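# Clamp contact strip on test board, then press TEST

## Task

Set the green contact strip into the rebate along the near edge of the brown test board with its cable routed through the notch, fix it in place with the orange spring clamp, and then, with neither hand touching the strip or the clamp, press the tester's green TEST key so that the tester's screen shows green.

## Robot and tools

ROBOT. Two six-joint arms share the table. left_arm carries a five-finger left hand and right_arm carries a right hand; the left hand mirrors the right. Calibrated bases in the scene frame: left_arm at (+0.065, +0.484, 0) m, right_arm at (+0.007, -0.378, 0) m, both facing almost straight along +x. A post stands behind the arms. Loose objects may occasionally be nudged by the scene.

FRAMES. Scene frame: origin at table-top height midway between the nominal bases, +z up, +x out over the table, left_arm on the +y side (arm names do not match image sides). Reported hand positions (m), quaternions (wxyz) and velocities are in the scene frame. Each arm is steered by its hand point, a spot 0.05 m in front of the palm and 0.15 m out from the wrist flange. Its +z runs along the straight fingers, +y out of the palm, +x across the palm away from the thumb on the right hand (toward the thumb on the left hand). Straight fingertips sit about 0.06-0.07 m beyond the point and 0.06 m behind it along -y. A wrist bracket on the little-finger side can strike things, and with the fingers level the wrist may hang below the hand and reach the table first.

ROW LAYOUT. Every action row is one list of 28 numbers in [-1, 1] covering both arms: left dx, dy, dz, rx, ry, rz; left thumb_turn, thumb_bend, index, middle, ring, little; left force_limit, speed; then the same 14 for the right arm. The six pose numbers are an offset, not a pose, measured from that arm's Hand target at the start of the action (or move), along that Hand target's own axes; 1.0 equals 0.6 m of travel or 180 degrees, and rx, ry, rz form one rotation vector. All zeros for an arm asks nothing new. Finger numbers are absolute targets: -1 open/straight, +1 closed; thumb_turn -1 beside the palm, +1 opposite the fingers. force_limit maps -1..+1 to about 0..10 N at the fingertip (15 N for thumb motors); speed rises from nearly 0 at -1 to full at +0.48 and above. Hands never keep values by default: to leave a hand unchanged, resend the last eight numbers you actually sent it (before any were sent, use hand_measured plus hand_force_limit and hand_speed). For a gentle grip close at speed -0.94 or below. Orientation commands are clipped to 32 degrees from the measured one per step.

TOOLS.
execute_actions(actions, cameras): actions is a list of actions, each up to 15 rows of 28 numbers, one row per 1/30 s step; a short action repeats its last row to step 15. Every row counts from the action's start pose. cameras names which views to return (cam_high, cam_low, cam_left_wrist, cam_right_wrist, or "all"); an empty actions list returns all images.
move(target, speed, blend, stop_force, zero, blocking, cameras): straight-line path to one row, or to a list of up to 15 rows, each an offset from the same starting Hand targets (not chained). speed is top speed in m/s, 0.002 to 3.6 (default 0.25), one value or one per target. blend in m rounds corners of a list. stop_force, 3 to 120 N, ends an arm's path when its wrist sensor feels that much push against the motion; use it slowly (about 0.005 m/s) for touching and pressing, with small values, and keep tool numbers identical across targets. zero (default true) re-zeroes before the move. blocking=false returns early but cannot combine with stop_force. Paths do not avoid obstacles or the other arm; all stop after 10 s.
wait(seconds): lets time pass, 0 to 3600. stop(): brakes a running move. zoom_image(camera, region=[x0,y0,x1,y1]) enlarges part of the latest image of that camera, at most 504x504 pixels. show_instructions(): shows reference images. zero_wrist_force(arm): tares that arm's sensor. finished_scene(scene=1): ends the attempt; the result should stay satisfied without the robot.

RESULTS. Each result gives per-arm Hand target (the last commanded pose, from which next offsets count), end_effector_position and quaternion, velocities (omitted when joints are still), joint positions and torques, Wrist force/torque plus the peak since last shown, and hand_measured, hand_stopped_by (moving, target, force, stalled, fault), hand_load_n, hand_force_limit, hand_speed, all in motor order. A lost grip shows as hand_load_n near 0. A move adds a line such as done, off_target, moving, held or fault, with limits=paced or limits=held. If a hand settles short, send the remaining distance as a fresh offset.

CAUTIONS. Do not drop parts even a few millimetres, release moving parts, slam or hit things, or let anything leave the table. Roughly 150 N net force or joint overload causes a 10 s fault stop; wrist joints tolerate far less than shoulders. Stiff arms fault if commanded even slightly into firm contact, so approach slowly with stop_force and back off afterward. Keep arms apart; clashing them can fail the scene. Avoid bringing a wrist near its own base axis. Long holds or stretched poses heat motors (MOTOR HOT at 70 °C, braking at 85 °C).

Each tool is called after "Request:" in YAML: its name, and indented under it one key for each argument.

Reference images:

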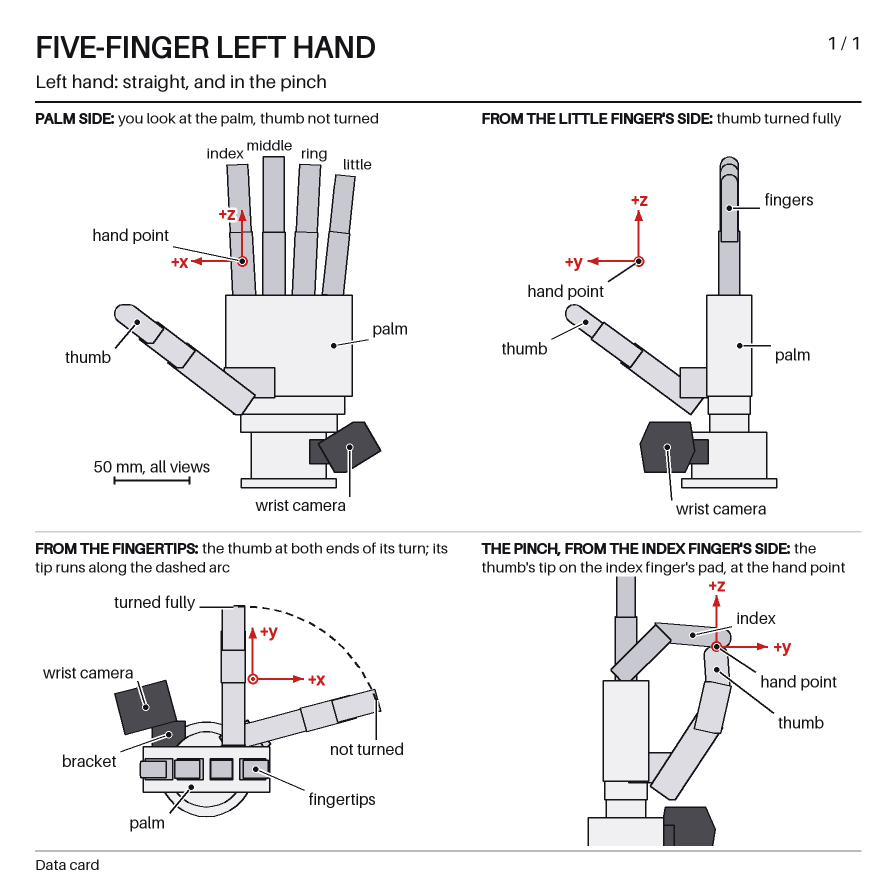

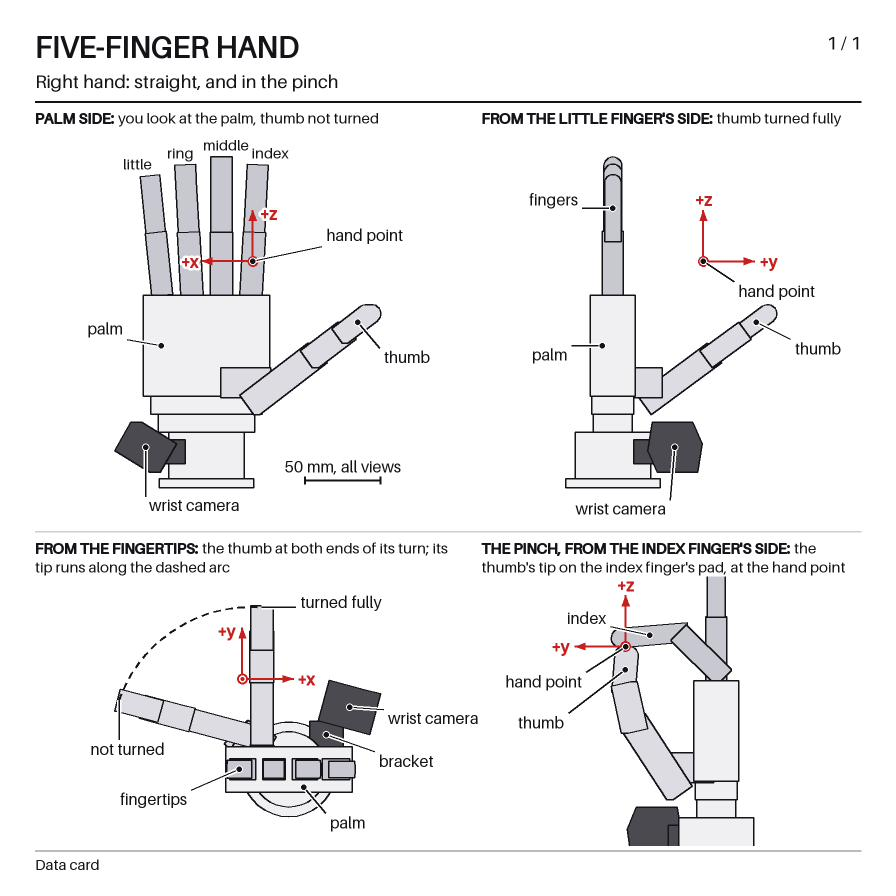

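## Session

Request:
execute_actions:
  actions: []

Scene clock: 0.00 s.
left_arm: end_effector_position=(+0.0048, +0.0738, +0.2169) hand_measured=(-1.000, -1.000, -1.000, -1.000, -1.000, -1.000) hand_load_n=(+0.0, +0.0, +0.0, +0.0, +0.0, +0.0) hand_stopped_by=(target, target, target, target, target, target) hand_force_limit=0.00 hand_speed=-0.80 end_effector_quat_wxyz=(-0.224, -0.563, +0.794, +0.060) | right_arm: end_effector_position=(+0.6478, -0.1673, +0.3018) hand_measured=(-1.000, -1.000, -1.000, -1.000, -1.000, -1.000) hand_load_n=(+0.0, +0.0, +0.0, +0.0, +0.0, +0.0) hand_stopped_by=(target, target, target, target, target, target) hand_force_limit=0.00 hand_speed=-0.80 end_effector_quat_wxyz=(+0.000, +0.081, +0.997, +0.009)
Joint positions: left_arm=[2.187 -1.819 -1.793 1.901 -1.124 2.581] | right_arm=[0.026 -0.676 0.357 1.888 1.552 -1.377]
Joint velocities: within noise
Joint torques (N m): no reading
Motor temperatures (°C): left_arm=[28 24 27 31 27 31] | right_arm=[24 25 25 29 34 31]
Wrist force (N): no reading
Wrist torque (N m): no reading
Wrist force, peak (N): no reading
Hand target: left_arm +0.0048, +0.0738, +0.2169; -0.224, -0.563, +0.794, +0.060 | right_arm +0.6478, -0.1673, +0.3018; +0.000, +0.081, +0.997, +0.009

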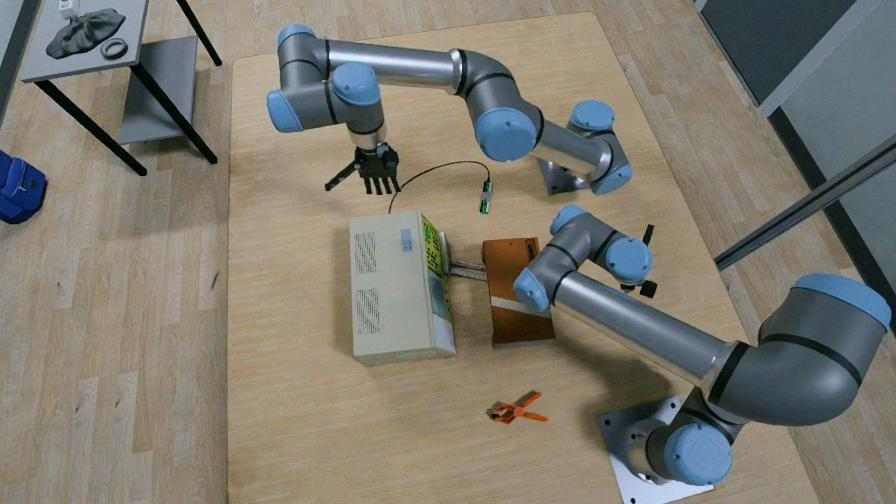

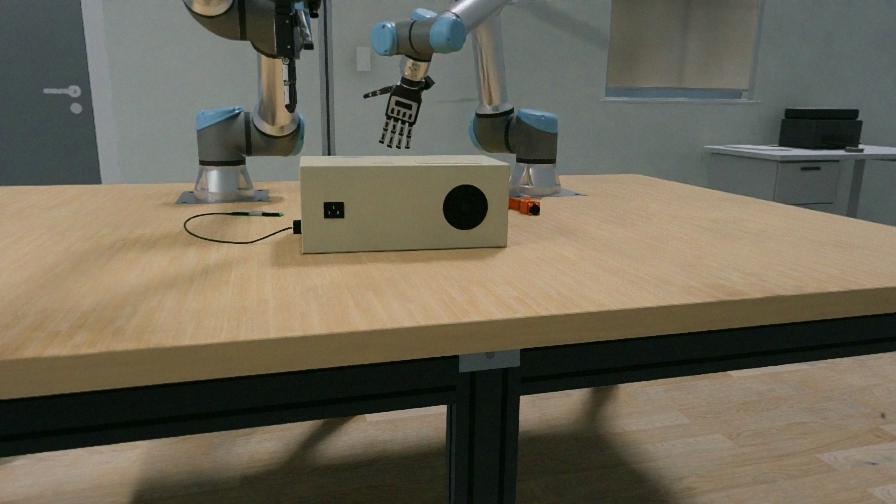

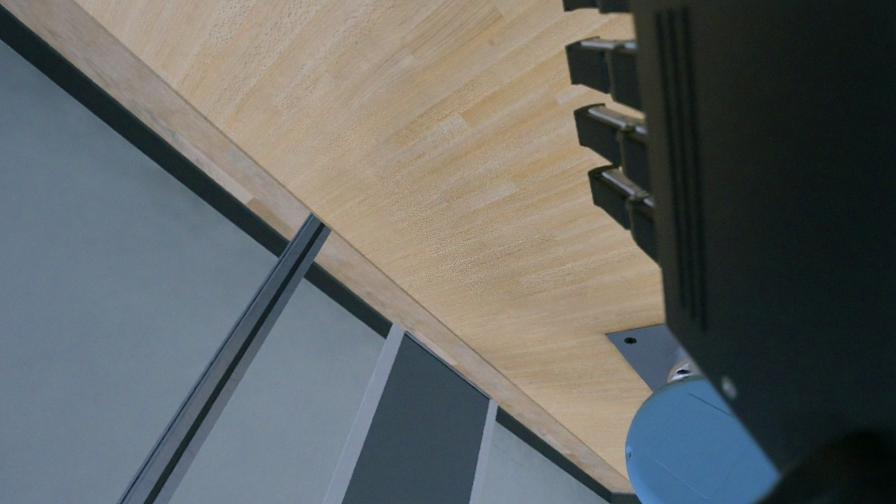

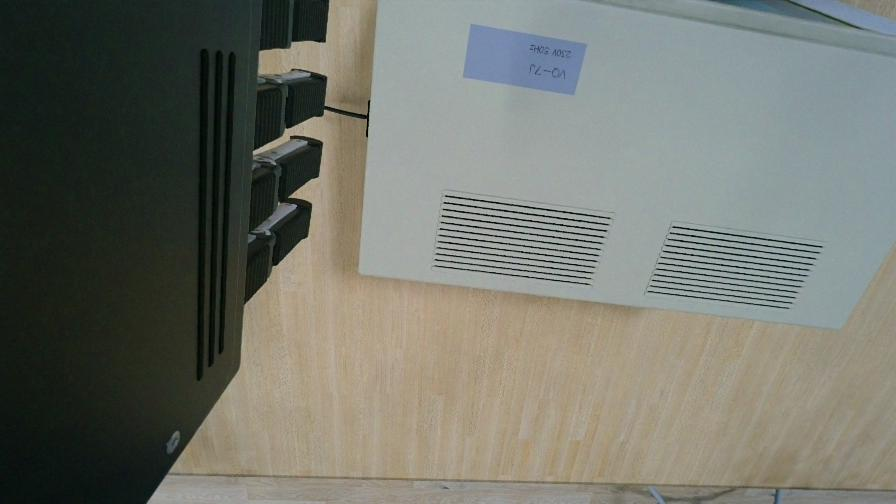

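Request:
zoom_image:
  camera: "cam_high"
  region: [420, 150, 600, 360]

Request:
zoom_image:
  camera: "cam_high"
  region: [470, 370, 570, 440]

Request:
zoom_image:
  camera: "cam_high"
  region: [340, 200, 480, 380]

Scaled by 2.400 from the camera's image (finer frame: 1280x720).

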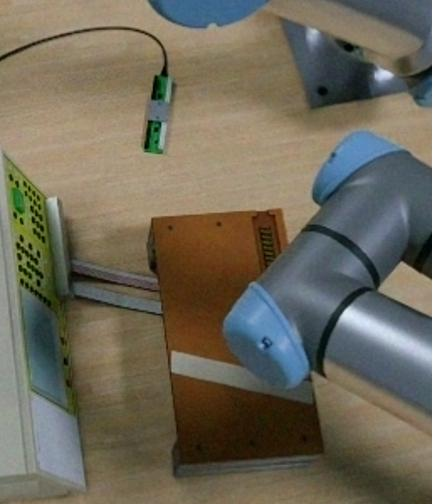

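Scaled by 5.040 from the camera's image (finer frame: 1280x720).

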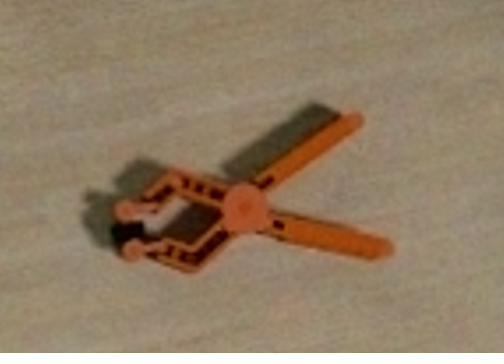

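Scaled by 2.800 from the camera's image (finer frame: 1280x720).

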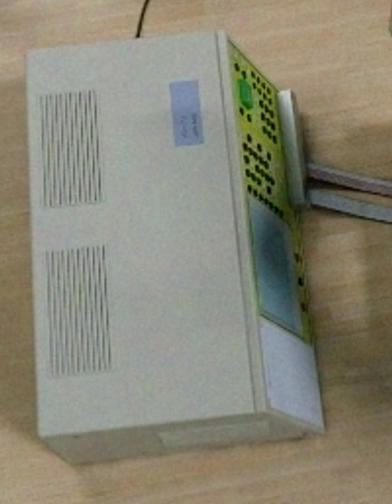

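Request:
move:
  target:
    - [-0.0467,-0.1597,-0.4138,0,0,0,-1,-1,-1,-1,-1,-1,0,-0.8,0,0,0,0,0,0,-1,-1,-1,-1,-1,-1,0,-0.8]
    - [-0.4677,-0.1553,-0.5532,0,0,0,-1,-1,-1,-1,-1,-1,0,-0.8,0,0,0,0,0,0,-1,-1,-1,-1,-1,-1,0,-0.8]
  blend: 0.05
  speed: 0.2
  cameras: ["all"]

Scene clock: 76.23 s.
left_arm: end_effector_position=(+0.3004, +0.3504, +0.4003) hand_measured=(-1.000, -1.000, -1.000, -1.000, -1.000, -1.000) hand_load_n=(+0.0, +0.0, +0.0, +0.0, -0.5, +0.0) hand_stopped_by=(target, target, target, target, target, target) hand_force_limit=0.00 hand_speed=-0.80 end_effector_quat_wxyz=(-0.223, -0.563, +0.794, +0.060) | right_arm: end_effector_position=(+0.6478, -0.1673, +0.3018) hand_measured=(-1.000, -1.000, -1.000, -1.000, -1.000, -1.000) hand_load_n=(+0.0, +0.0, +0.0, +0.0, +0.0, +0.0) hand_stopped_by=(target, target, target, target, target, target) hand_force_limit=0.00 hand_speed=-0.80 end_effector_quat_wxyz=(+0.000, +0.081, +0.997, +0.009)
Joint positions: left_arm=[3.233 -1.776 -1.438 1.188 -1.463 3.619] | right_arm=[0.026 -0.676 0.357 1.888 1.552 -1.377]
Joint torques (N m): left_arm=[9.25 31.8 5.09 -1.75 2.22 0.58] | right_arm=[-0.51 -46.05 -17.23 2.2 0.12 -0.2]
Wrist force (N): left_arm=[0.1 0.2 -0.4] | right_arm=[-0.2 0.2 -0.1]
Wrist torque (N m): left_arm=[0.11 -0.01 0.01] | right_arm=[0.04 0.03 -0.01]
Wrist force, peak (N): left_arm=[-1.3 0.3 -1.4] | right_arm=[-0.2 0.3 -0.4]
Hand target: left_arm +0.3004, +0.3505, +0.4003; -0.224, -0.563, +0.794, +0.060 | right_arm +0.6478, -0.1673, +0.3018; +0.000, +0.081, +0.997, +0.009
Off the commanded pose: left_arm 0.000 m, 0 deg | right_arm 0.000 m, 0 deg.
move: done
cam_left_wrist: T_world_to_cam=[[0.74301, -0.62517, -0.23895, 0.09814], [-0.2977, -0.62848, 0.7186, 0.03606], [-0.59943, -0.46279, -0.65308, 0.71245]] pos_world=[0.36487, 0.41373, 0.46282]

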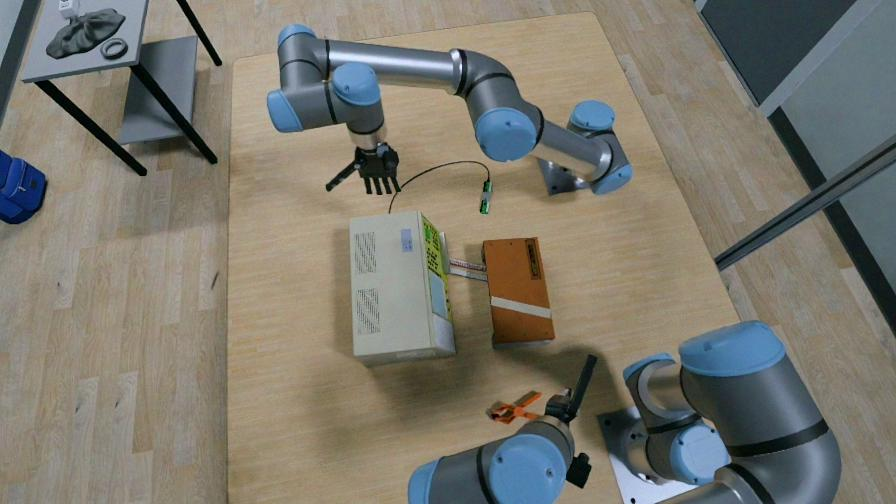

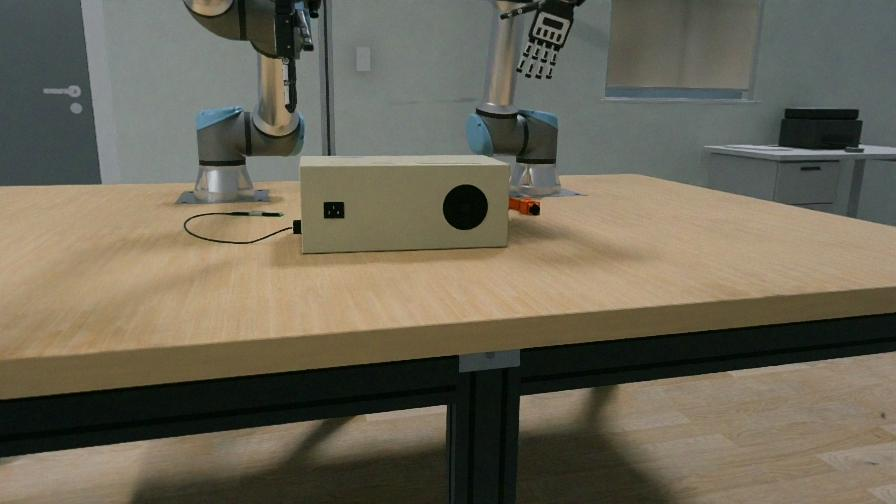

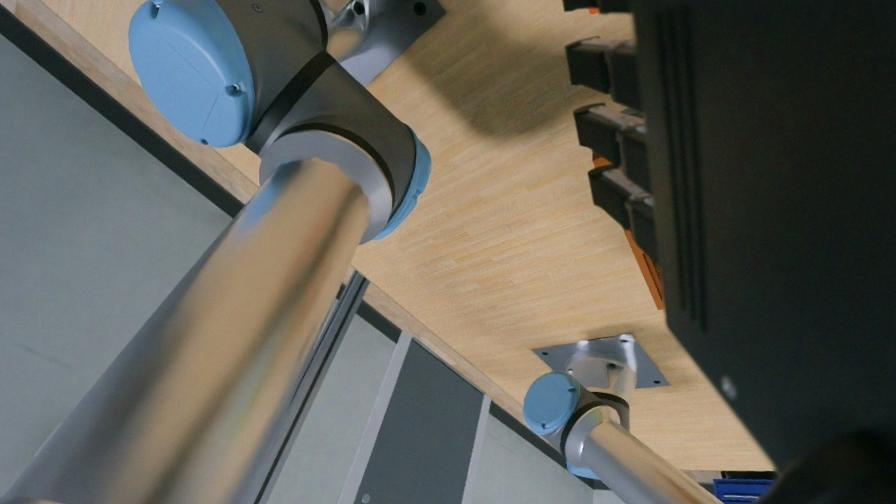

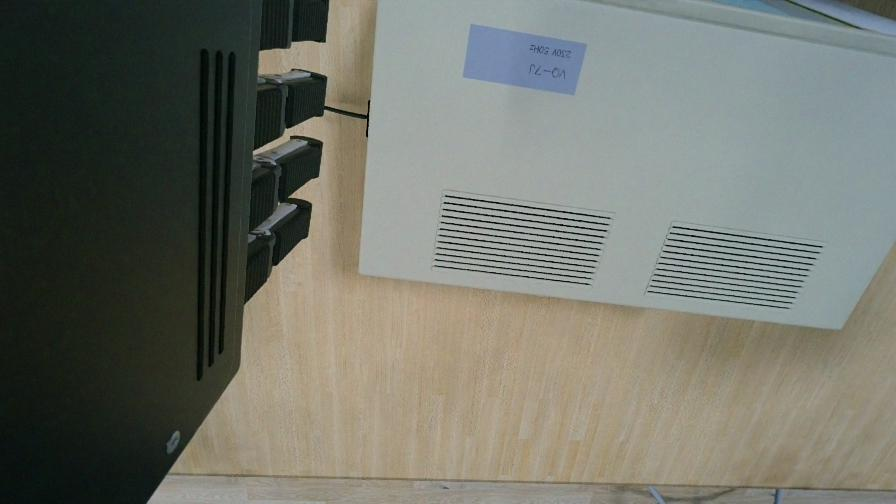

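Request:
zoom_image:
  camera: "cam_high"
  region: [470, 225, 570, 360]

Request:
zoom_image:
  camera: "cam_high"
  region: [505, 225, 565, 285]

Request:
zoom_image:
  camera: "cam_high"
  region: [460, 160, 520, 220]

Scaled by 3.733 from the camera's image (finer frame: 1280x720).

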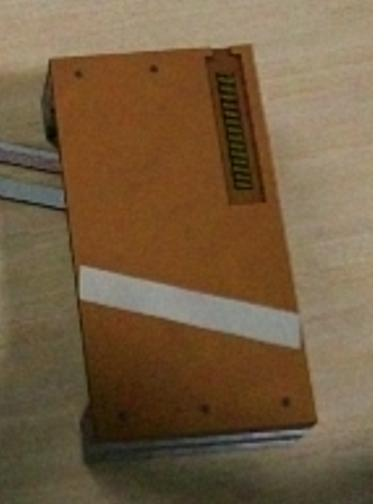

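Scaled by 8.400 from the camera's image (finer frame: 1280x720).

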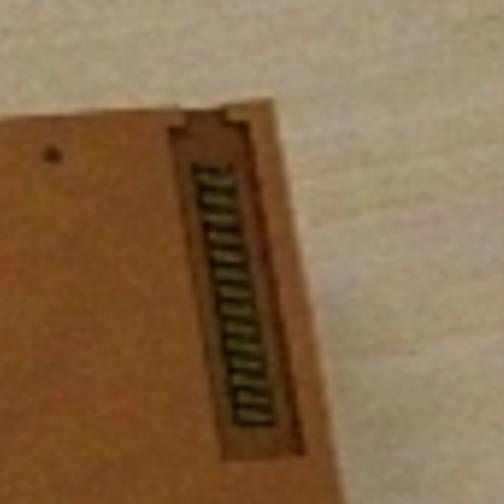

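Scaled by 8.400 from the camera's image (finer frame: 1280x720).

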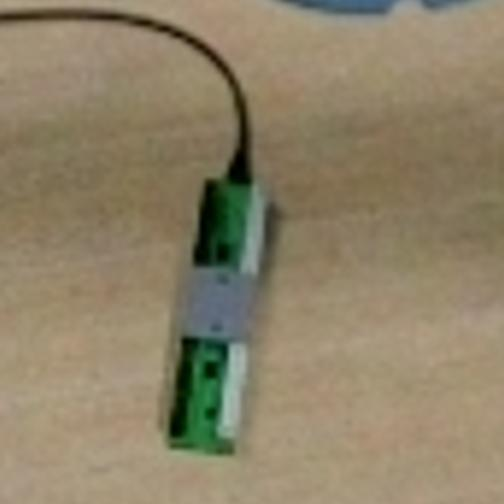

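Request:
zoom_image:
  camera: "cam_low"
  region: [180, 190, 310, 260]

Request:
zoom_image:
  camera: "cam_low"
  region: [490, 180, 560, 230]

Scaled by 3.877 from the camera's image (finer frame: 1280x720).

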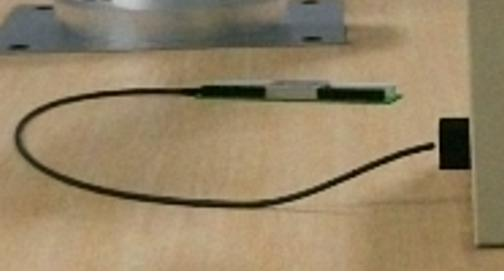

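Scaled by 7.200 from the camera's image (finer frame: 1280x720).

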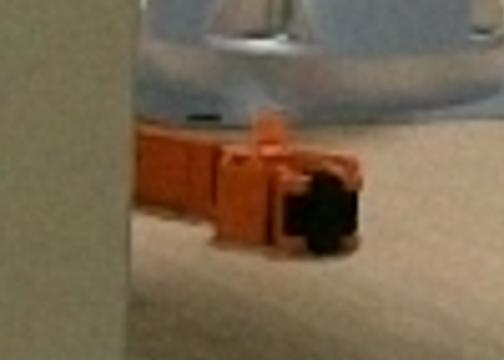

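Request:
move:
  target:
    - [0.2063,-0.1188,0.1138,0.1875,-0.1295,-0.295,-1,-1,-1,-1,-1,-1,0,-0.8,0.0352,-0.2802,-0.0517,0.109,0.13,0.261,-1,-1,-1,-1,-1,-1,0,-0.8]
    - [0.1103,-0.2347,0.4123,0.375,-0.259,-0.590,-1,-1,-1,-1,-1,-1,0,-0.8,0.249,-0.3198,0.2147,0.218,0.26,0.522,-1,-1,-1,-1,-1,-1,0,-0.8]
  blend: 0.05
  speed: 0.2
  cameras: ["all"]

Scene clock: 223.17 s.
left_arm: end_effector_position=(+0.3004, +0.2001, +0.1497) hand_measured=(-1.000, -1.000, -1.000, -1.000, -1.000, -1.000) hand_load_n=(+0.0, +0.0, +0.0, +0.0, +0.0, +0.0) hand_stopped_by=(target, target, target, target, target, target) hand_force_limit=0.00 hand_speed=-0.80 end_effector_quat_wxyz=(-0.471, +0.882, +0.002, +0.002) | right_arm: end_effector_position=(+0.4693, -0.3300, +0.1698) hand_measured=(-1.000, -1.000, -1.000, -1.000, -1.000, -1.000) hand_load_n=(+0.0, +0.0, +0.0, +0.0, +0.0, +0.0) hand_stopped_by=(target, target, target, target, target, target) hand_force_limit=0.00 hand_speed=-0.80 end_effector_quat_wxyz=(-0.376, +0.735, +0.503, -0.256)
Joint positions: left_arm=[2.234 -2.184 -1.639 1.395 -2.127 0.423] | right_arm=[-0.193 -0.731 1.154 2.084 1.422 0.108]
Joint torques (N m): left_arm=[12.91 32.32 22.26 -1.33 -3.31 -1.07] | right_arm=[6.77 -50.55 -18.74 5.43 1.91 -0.06]
Wrist force (N): left_arm=[-0.2 -0.4 0.0] | right_arm=[0.3 1.5 0.4]
Wrist torque (N m): left_arm=[0.63 -0.04 -0.04] | right_arm=[0.32 -0.04 0.05]
Wrist force, peak (N): left_arm=[-0.5 0.4 -1.5] | right_arm=[0.1 1.8 0.7]
Hand target: left_arm +0.3004, +0.2001, +0.1497; -0.471, +0.882, +0.002, +0.002 | right_arm +0.4693, -0.3300, +0.1698; -0.376, +0.735, +0.503, -0.256
Off the commanded pose: left_arm 0.000 m, 0 deg | right_arm 0.000 m, 0 deg.
elbow stopped short (right arm): the move would have taken joint 3 (elbow) straighter than the controller allows.
move: done
cam_left_wrist: T_world_to_cam=[[0.30302, 0.52833, 0.79312, -0.30888], [0.86538, -0.50111, 0.00319, -0.14614], [0.39913, 0.68538, -0.60906, -0.05706]] pos_world=[0.24284, 0.12906, 0.21069]
cam_right_wrist: T_world_to_cam=[[0.62808, 0.0024, -0.77814, -0.1594], [0.09192, -0.99322, 0.07113, -0.35711], [-0.7727, -0.11621, -0.62405, 0.53993]] pos_world=[0.55014, -0.29156, 0.23831]

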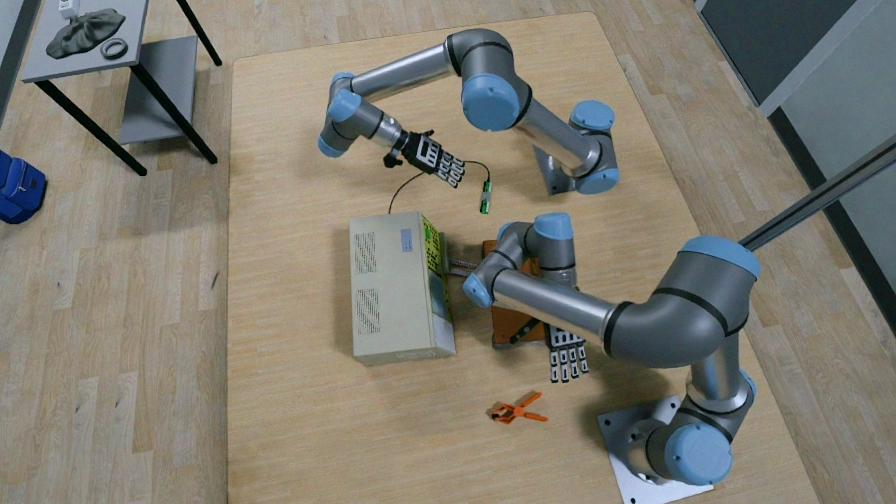

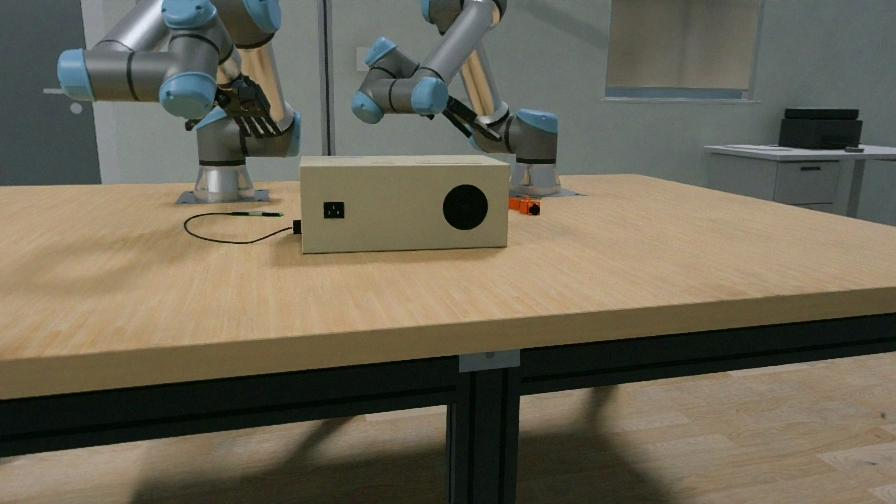

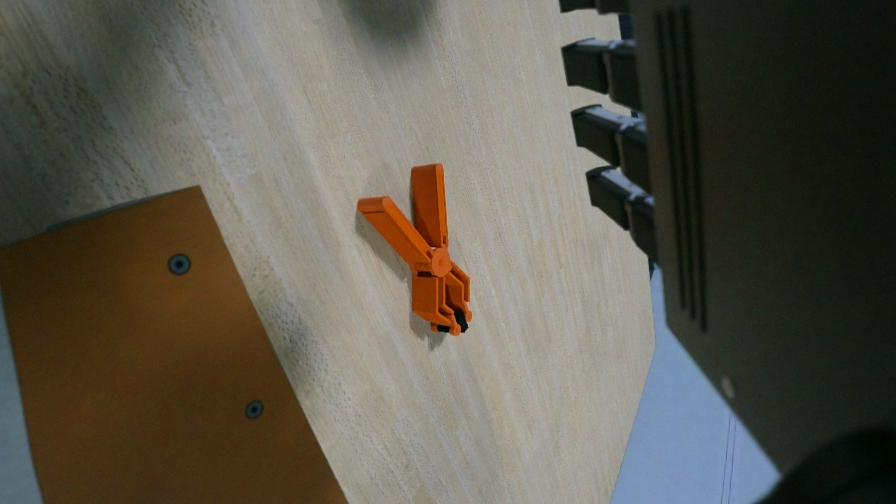

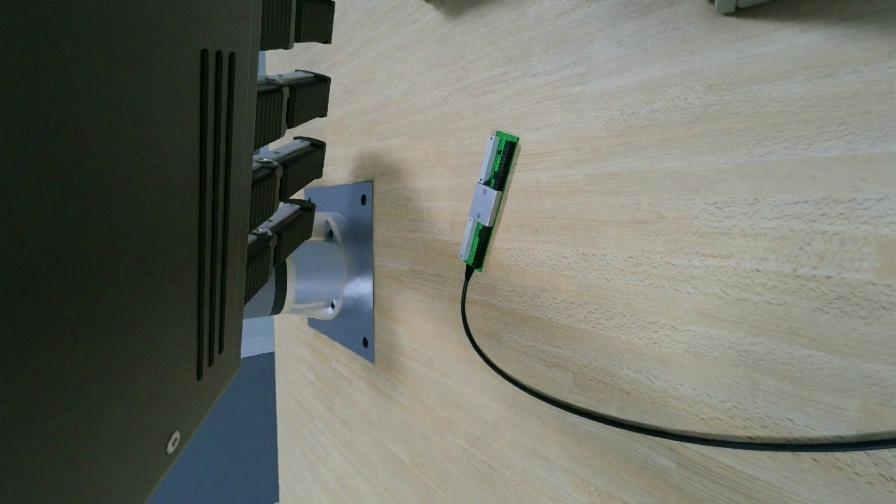

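Request:
zoom_image:
  camera: "cam_right_wrist"
  region: [420, 110, 560, 300]

Request:
zoom_image:
  camera: "cam_left_wrist"
  region: [330, 140, 510, 350]

Scaled by 2.653 from the camera's image (finer frame: 1280x720).

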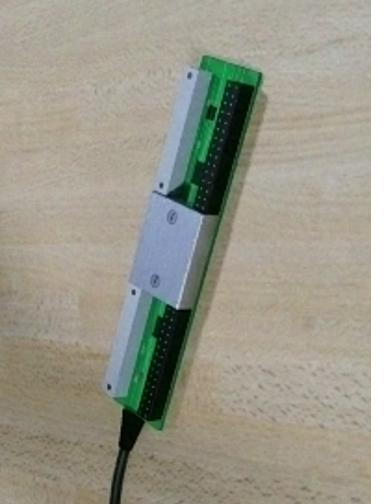

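Scaled by 2.400 from the camera's image (finer frame: 1280x720).

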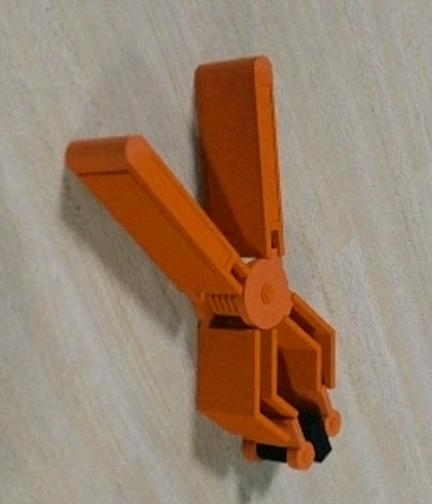

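Request:
move:
  target: [0.051,-0.0267,0.2186,0,0,0,1,-0.7,-0.6,-0.7,1,1,0,0,0.3167,-0.185,0.169,0,0,0,1,-0.6,-0.5,-0.5,1,1,0,0]
  speed: 0.2
  cameras: ["all"]

Scene clock: 284.77 s.
left_arm: end_effector_position=(+0.3310, +0.3182, +0.0903) hand_measured=(+1.000, -0.700, -0.600, -0.700, +1.000, +1.000) hand_load_n=(+0.0, +0.0, +0.0, +0.0, +0.0, +0.0) hand_stopped_by=(target, target, target, target, target, target) hand_force_limit=0.00 hand_speed=0.00 end_effector_quat_wxyz=(-0.471, +0.882, +0.002, +0.002) | right_arm: end_effector_position=(+0.4011, -0.0996, +0.2003) hand_measured=(+1.000, -0.600, -0.500, -0.500, +1.000, +1.000) hand_load_n=(-0.5, +0.0, +0.0, -0.5, +0.0, +0.0) hand_stopped_by=(target, target, target, target, target, target) hand_force_limit=0.00 hand_speed=0.00 end_effector_quat_wxyz=(-0.376, +0.735, +0.503, -0.256)
Joint positions: left_arm=[2.478 -2.13 -1.923 1.754 -2.301 0.637] | right_arm=[0.19 -0.793 1.171 2.054 1.121 0.356]
Joint torques (N m): left_arm=[-5.86 28.04 22.01 -2.62 1.88 -1.71] | right_arm=[5.57 -49.27 -9.31 2.48 0.09 -0.59]
Wrist force (N): left_arm=[0.4 -0.6 0.0] | right_arm=[0.4 1.2 0.4]
Wrist torque (N m): left_arm=[0.57 -0.15 0.14] | right_arm=[0.28 -0.08 0.03]
Wrist force, peak (N): left_arm=[0.8 -0.7 0.8] | right_arm=[-1.2 2.3 -0.5]
Hand target: left_arm +0.3311, +0.3181, +0.0902; -0.471, +0.882, +0.002, +0.002 | right_arm +0.4011, -0.0995, +0.2004; -0.376, +0.735, +0.503, -0.256
Off the commanded pose: left_arm 0.000 m, 0 deg | right_arm 0.000 m, 0 deg.
move: done
cam_left_wrist: T_world_to_cam=[[0.30285, 0.52822, 0.79326, -0.33333], [0.86548, -0.50094, 0.00315, -0.11341], [0.39904, 0.6856, -0.60887, -0.18655]] pos_world=[0.27354, 0.24716, 0.15119]
cam_right_wrist: T_world_to_cam=[[0.62787, 0.00229, -0.77831, -0.0933], [0.09195, -0.99321, 0.07125, -0.12412], [-0.77287, -0.1163, -0.62382, 0.53314]] pos_world=[0.48204, -0.06106, 0.26881]

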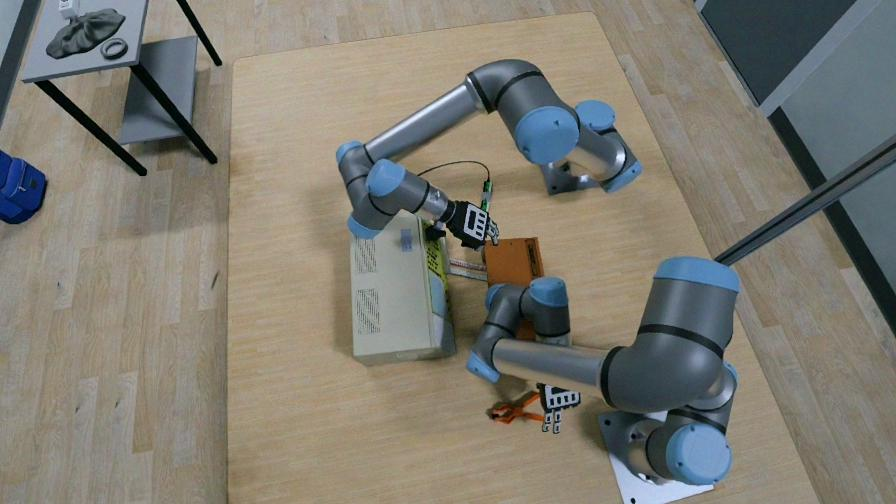

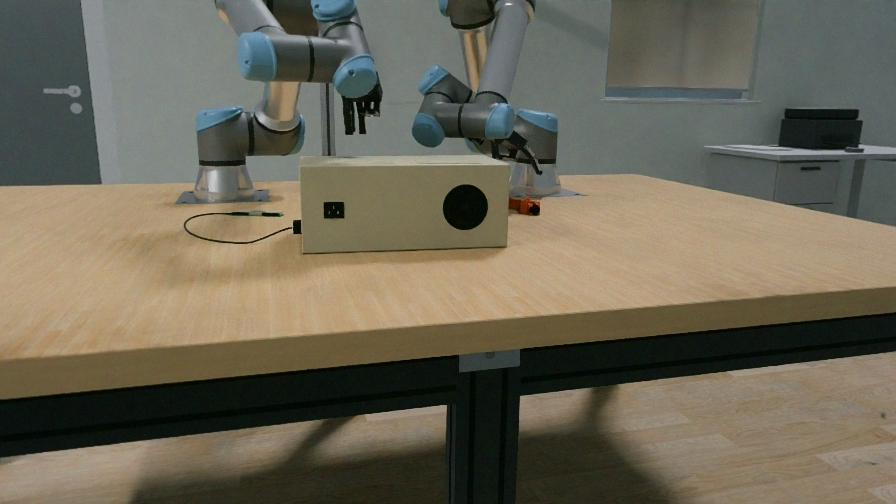

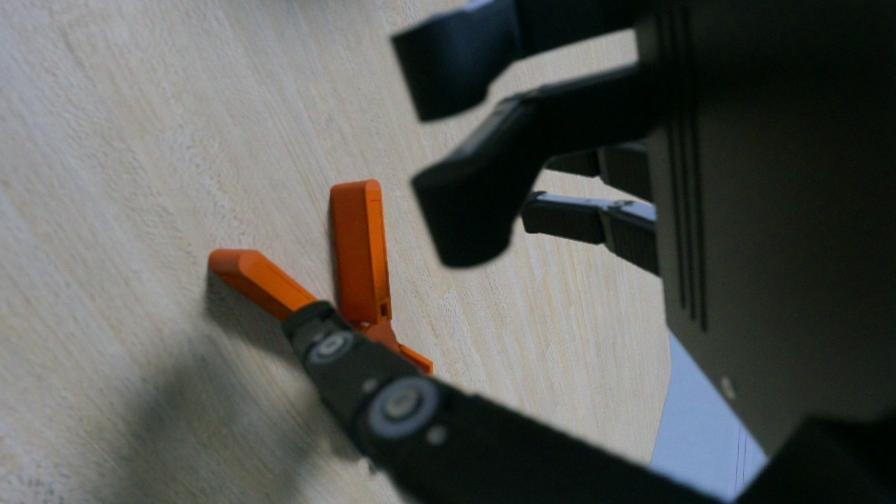

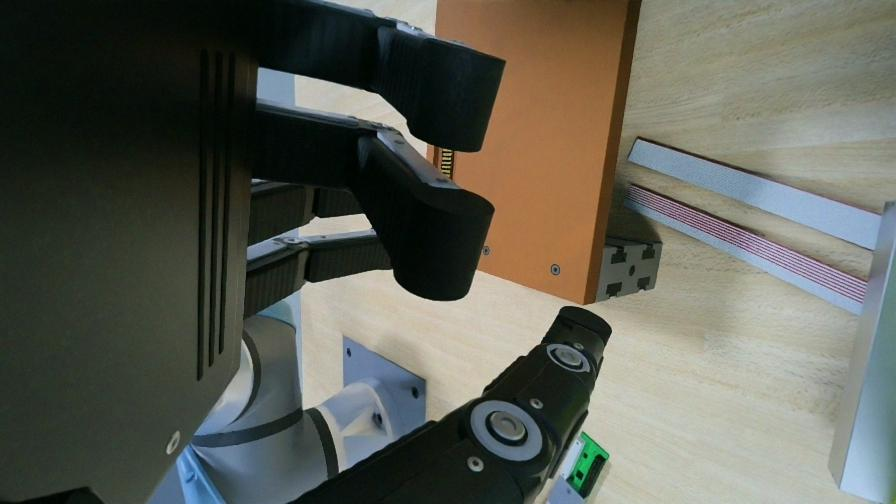

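Request:
move:
  target: [0,0,0,0,0,0,1,-0.7,-0.6,-0.7,1,1,0,0,-0.042,0.003,0.137,0,0,0,-1,-1,-1,-1,-1,-1,0,0]
  speed: 0.2
  cameras: ["cam_right_wrist"]

Request:
move:
  target: [0,0.0831,0.0556,0,0,0,1,-0.7,-0.6,-0.7,1,1,0,0,0,0,0,0,0,0,-1,-1,-1,-1,-1,-1,0,0]
  speed: 0.05
  stop_force: 5
  cameras: ["cam_left_wrist","cam_high"]

Scene clock: 295.67 s.
left_arm: end_effector_position=(+0.3311, +0.3181, +0.0902) hand_measured=(+1.000, -0.700, -0.600, -0.700, +1.000, +1.000) hand_load_n=(+0.0, +0.0, +0.0, +0.0, +0.0, +0.0) hand_stopped_by=(target, target, target, target, target, target) hand_force_limit=0.00 hand_speed=0.00 end_effector_quat_wxyz=(-0.471, +0.882, +0.002, +0.002) | right_arm: end_effector_position=(+0.3309, -0.0991, +0.1507) hand_measured=(-1.000, -1.000, -1.000, -1.000, -1.000, -1.000) hand_load_n=(+0.0, +0.0, +0.0, -0.5, +0.0, +0.0) hand_stopped_by=(target, target, target, target, target, target) hand_force_limit=0.00 hand_speed=0.00 end_effector_quat_wxyz=(-0.376, +0.735, +0.503, -0.256)
Joint positions: left_arm=[2.478 -2.13 -1.922 1.754 -2.301 0.637] | right_arm=[0.216 -0.876 1.465 1.835 1.101 0.376]
Joint torques (N m): left_arm=[-12.11 27.09 21.95 -1.35 2.06 0.39] | right_arm=[-7.22 -30.42 -6.37 -0.25 1.67 -1.72]
Wrist force (N): left_arm=[0.6 -0.6 -0.2] | right_arm=[0.4 1.3 0.0]
Wrist torque (N m): left_arm=[0.59 -0.18 0.15] | right_arm=[0.28 -0.05 -0.06]
Wrist force, peak (N): left_arm=[0.8 -0.8 0.0] | right_arm=[-0.3 1.5 1.5]
Hand target: left_arm +0.3311, +0.3181, +0.0902; -0.471, +0.882, +0.002, +0.002 | right_arm +0.3309, -0.0991, +0.1507; -0.376, +0.735, +0.503, -0.256
Off the commanded pose: left_arm 0.000 m, 0 deg | right_arm 0.000 m, 0 deg.
move: done
cam_right_wrist: T_world_to_cam=[[0.62798, 0.00231, -0.77822, -0.08789], [0.09195, -0.99321, 0.07125, -0.11374], [-0.77278, -0.11631, -0.62393, 0.44798]] pos_world=[0.41184, -0.06066, 0.21921]

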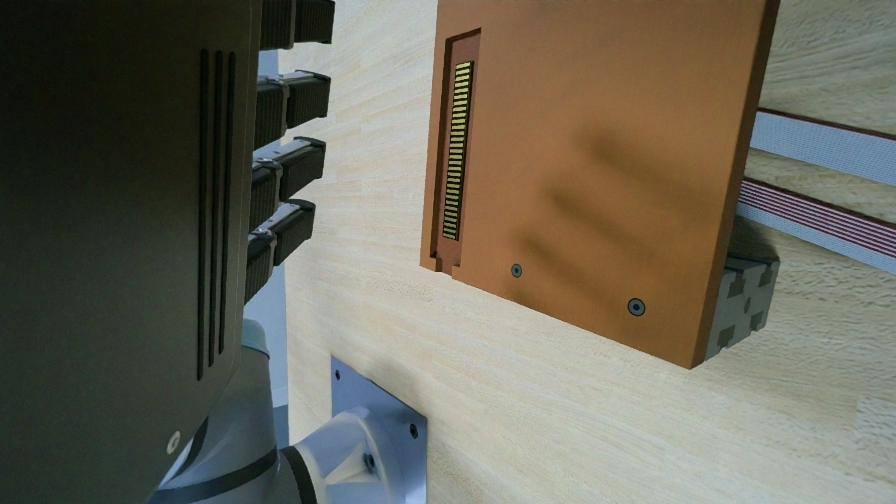

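Scene clock: 297.70 s.
left_arm: end_effector_position=(+0.3314, +0.3181, +0.0302) hand_measured=(+1.000, -0.700, -0.600, -0.700, +1.000, +1.000) hand_load_n=(+0.0, +0.0, +0.5, +0.0, +0.0, +0.0) hand_stopped_by=(target, target, target, target, target, target) hand_force_limit=0.00 hand_speed=0.00 end_effector_quat_wxyz=(-0.471, +0.882, +0.002, +0.002) | right_arm: end_effector_position=(+0.3309, -0.0991, +0.1507) hand_measured=(-1.000, -1.000, -1.000, -1.000, -1.000, -1.000) hand_load_n=(+0.0, +0.0, +0.0, +0.0, +0.0, +0.0) hand_stopped_by=(target, target, target, target, target, target) hand_force_limit=0.00 hand_speed=0.00 end_effector_quat_wxyz=(-0.376, +0.735, +0.503, -0.256)
Joint positions: left_arm=[2.478 -2.256 -1.93 1.887 -2.301 0.637] | right_arm=[0.216 -0.876 1.465 1.835 1.101 0.376]
Joint torques (N m): left_arm=[10.86 36.83 19.9 -3.45 -2.83 1.92] | right_arm=[-7.18 -30.6 -6.3 -0.17 1.68 -1.77]
Wrist force (N): left_arm=[0.4 -0.5 0.3] | right_arm=[0.5 1.4 -0.1]
Wrist torque (N m): left_arm=[0.59 -0.14 0.13] | right_arm=[0.32 -0.07 -0.04]
Wrist force, peak (N): left_arm=[0.3 -1.2 -0.6] | right_arm=[0.5 1.6 -0.1]
Hand target: left_arm +0.3314, +0.3181, +0.0302; -0.471, +0.882, +0.002, +0.002 | right_arm +0.3309, -0.0991, +0.1507; -0.376, +0.735, +0.503, -0.256
Off the commanded pose: left_arm 0.000 m, 0 deg | right_arm 0.000 m, 0 deg.
move: done
cam_left_wrist: T_world_to_cam=[[0.3028, 0.5283, 0.79323, -0.28583], [0.86548, -0.50093, 0.00324, -0.11349], [0.39906, 0.68554, -0.60892, -0.22319]] pos_world=[0.27384, 0.24716, 0.09119]
Images, in order (width x height): cam_high 896x504, cam_left_wrist 896x504.

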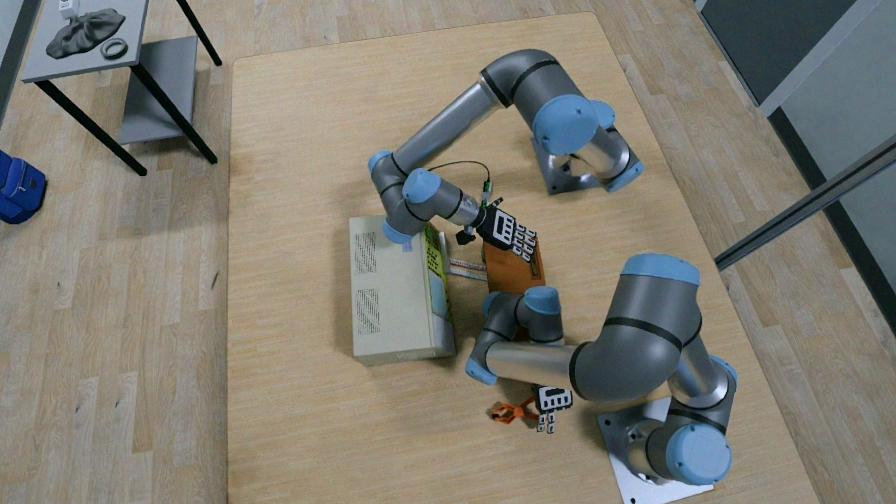

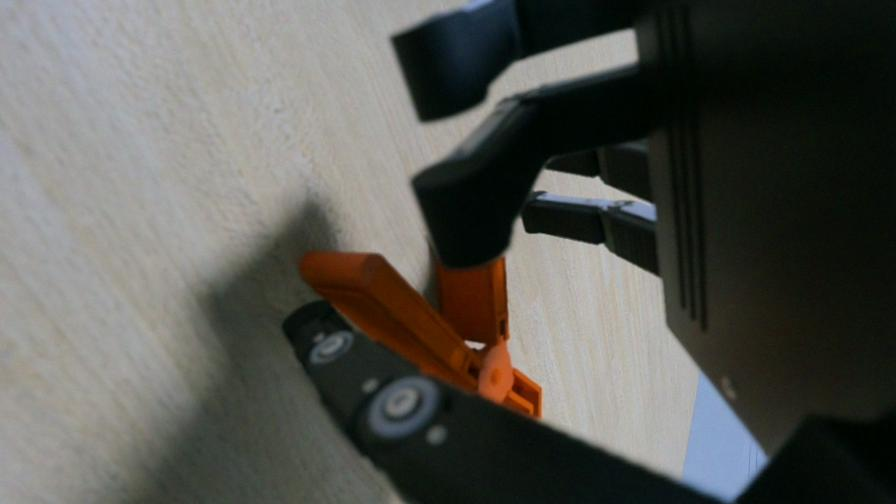

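Request:
move:
  target: [0,0,0,0,0,0,1,-0.46,-0.25,-0.45,1,1,-0.4,-0.85,0,0,0,0,0,0,-1,-1,-1,-1,-1,-1,0,0]
  cameras: ["cam_left_wrist"]

Scene clock: 313.77 s.
left_arm: end_effector_position=(+0.3314, +0.3181, +0.0302) hand_measured=(+1.000, -0.576, -0.366, -0.450, +1.000, +1.000) hand_load_n=(+0.0, +4.5, +3.5, +2.0, +0.0, +0.0) hand_stopped_by=(target, force, force, target, target, target) hand_force_limit=-0.40 hand_speed=-0.85 end_effector_quat_wxyz=(-0.471, +0.882, +0.002, +0.002) | right_arm: end_effector_position=(+0.3309, -0.0991, +0.1507) hand_measured=(-1.000, -1.000, -1.000, -1.000, -1.000, -1.000) hand_load_n=(+0.0, +0.0, +0.0, +0.0, +0.0, +0.0) hand_stopped_by=(target, target, target, target, target, target) hand_force_limit=0.00 hand_speed=0.00 end_effector_quat_wxyz=(-0.376, +0.735, +0.503, -0.256)
Joint positions: left_arm=[2.478 -2.256 -1.93 1.887 -2.301 0.637] | right_arm=[0.216 -0.876 1.465 1.835 1.101 0.376]
Joint torques (N m): left_arm=[5.77 39.91 19.27 -1.68 -0.14 0.28] | right_arm=[-7.43 -30.28 -6.58 -0.19 1.63 -1.63]
Wrist force (N): left_arm=[0.2 -2.2 0.0] | right_arm=[0.3 1.5 -0.1]
Wrist torque (N m): left_arm=[0.55 -0.13 0.16] | right_arm=[0.31 -0.04 -0.05]
Wrist force, peak (N): left_arm=[0.5 -3.2 -0.7] | right_arm=[0.2 1.7 0.1]
Hand target: left_arm +0.3314, +0.3181, +0.0302; -0.471, +0.882, +0.002, +0.002 | right_arm +0.3309, -0.0991, +0.1507; -0.376, +0.735, +0.503, -0.256
Off the commanded pose: left_arm 0.000 m, 0 deg | right_arm 0.000 m, 0 deg.
move: done
cam_left_wrist: T_world_to_cam=[[0.30279, 0.52828, 0.79325, -0.28582], [0.86545, -0.50099, 0.00329, -0.11347], [0.39915, 0.68551, -0.60889, -0.22321]] pos_world=[0.27384, 0.24716, 0.09119]

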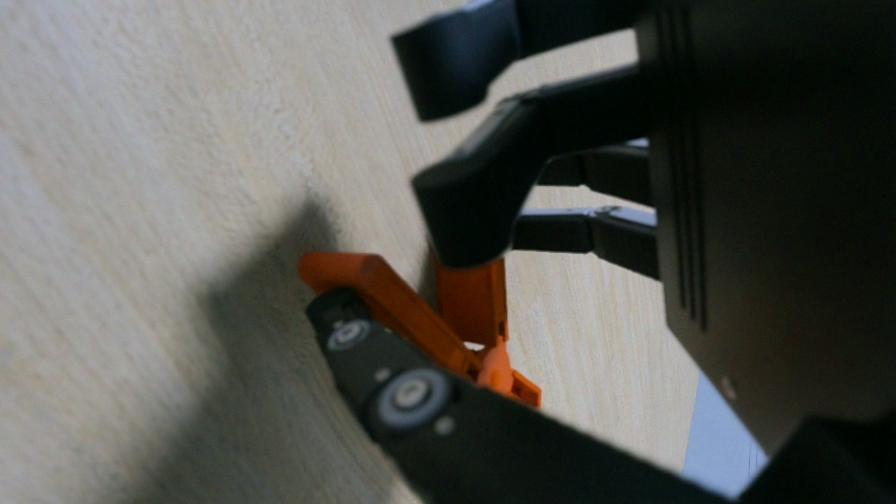

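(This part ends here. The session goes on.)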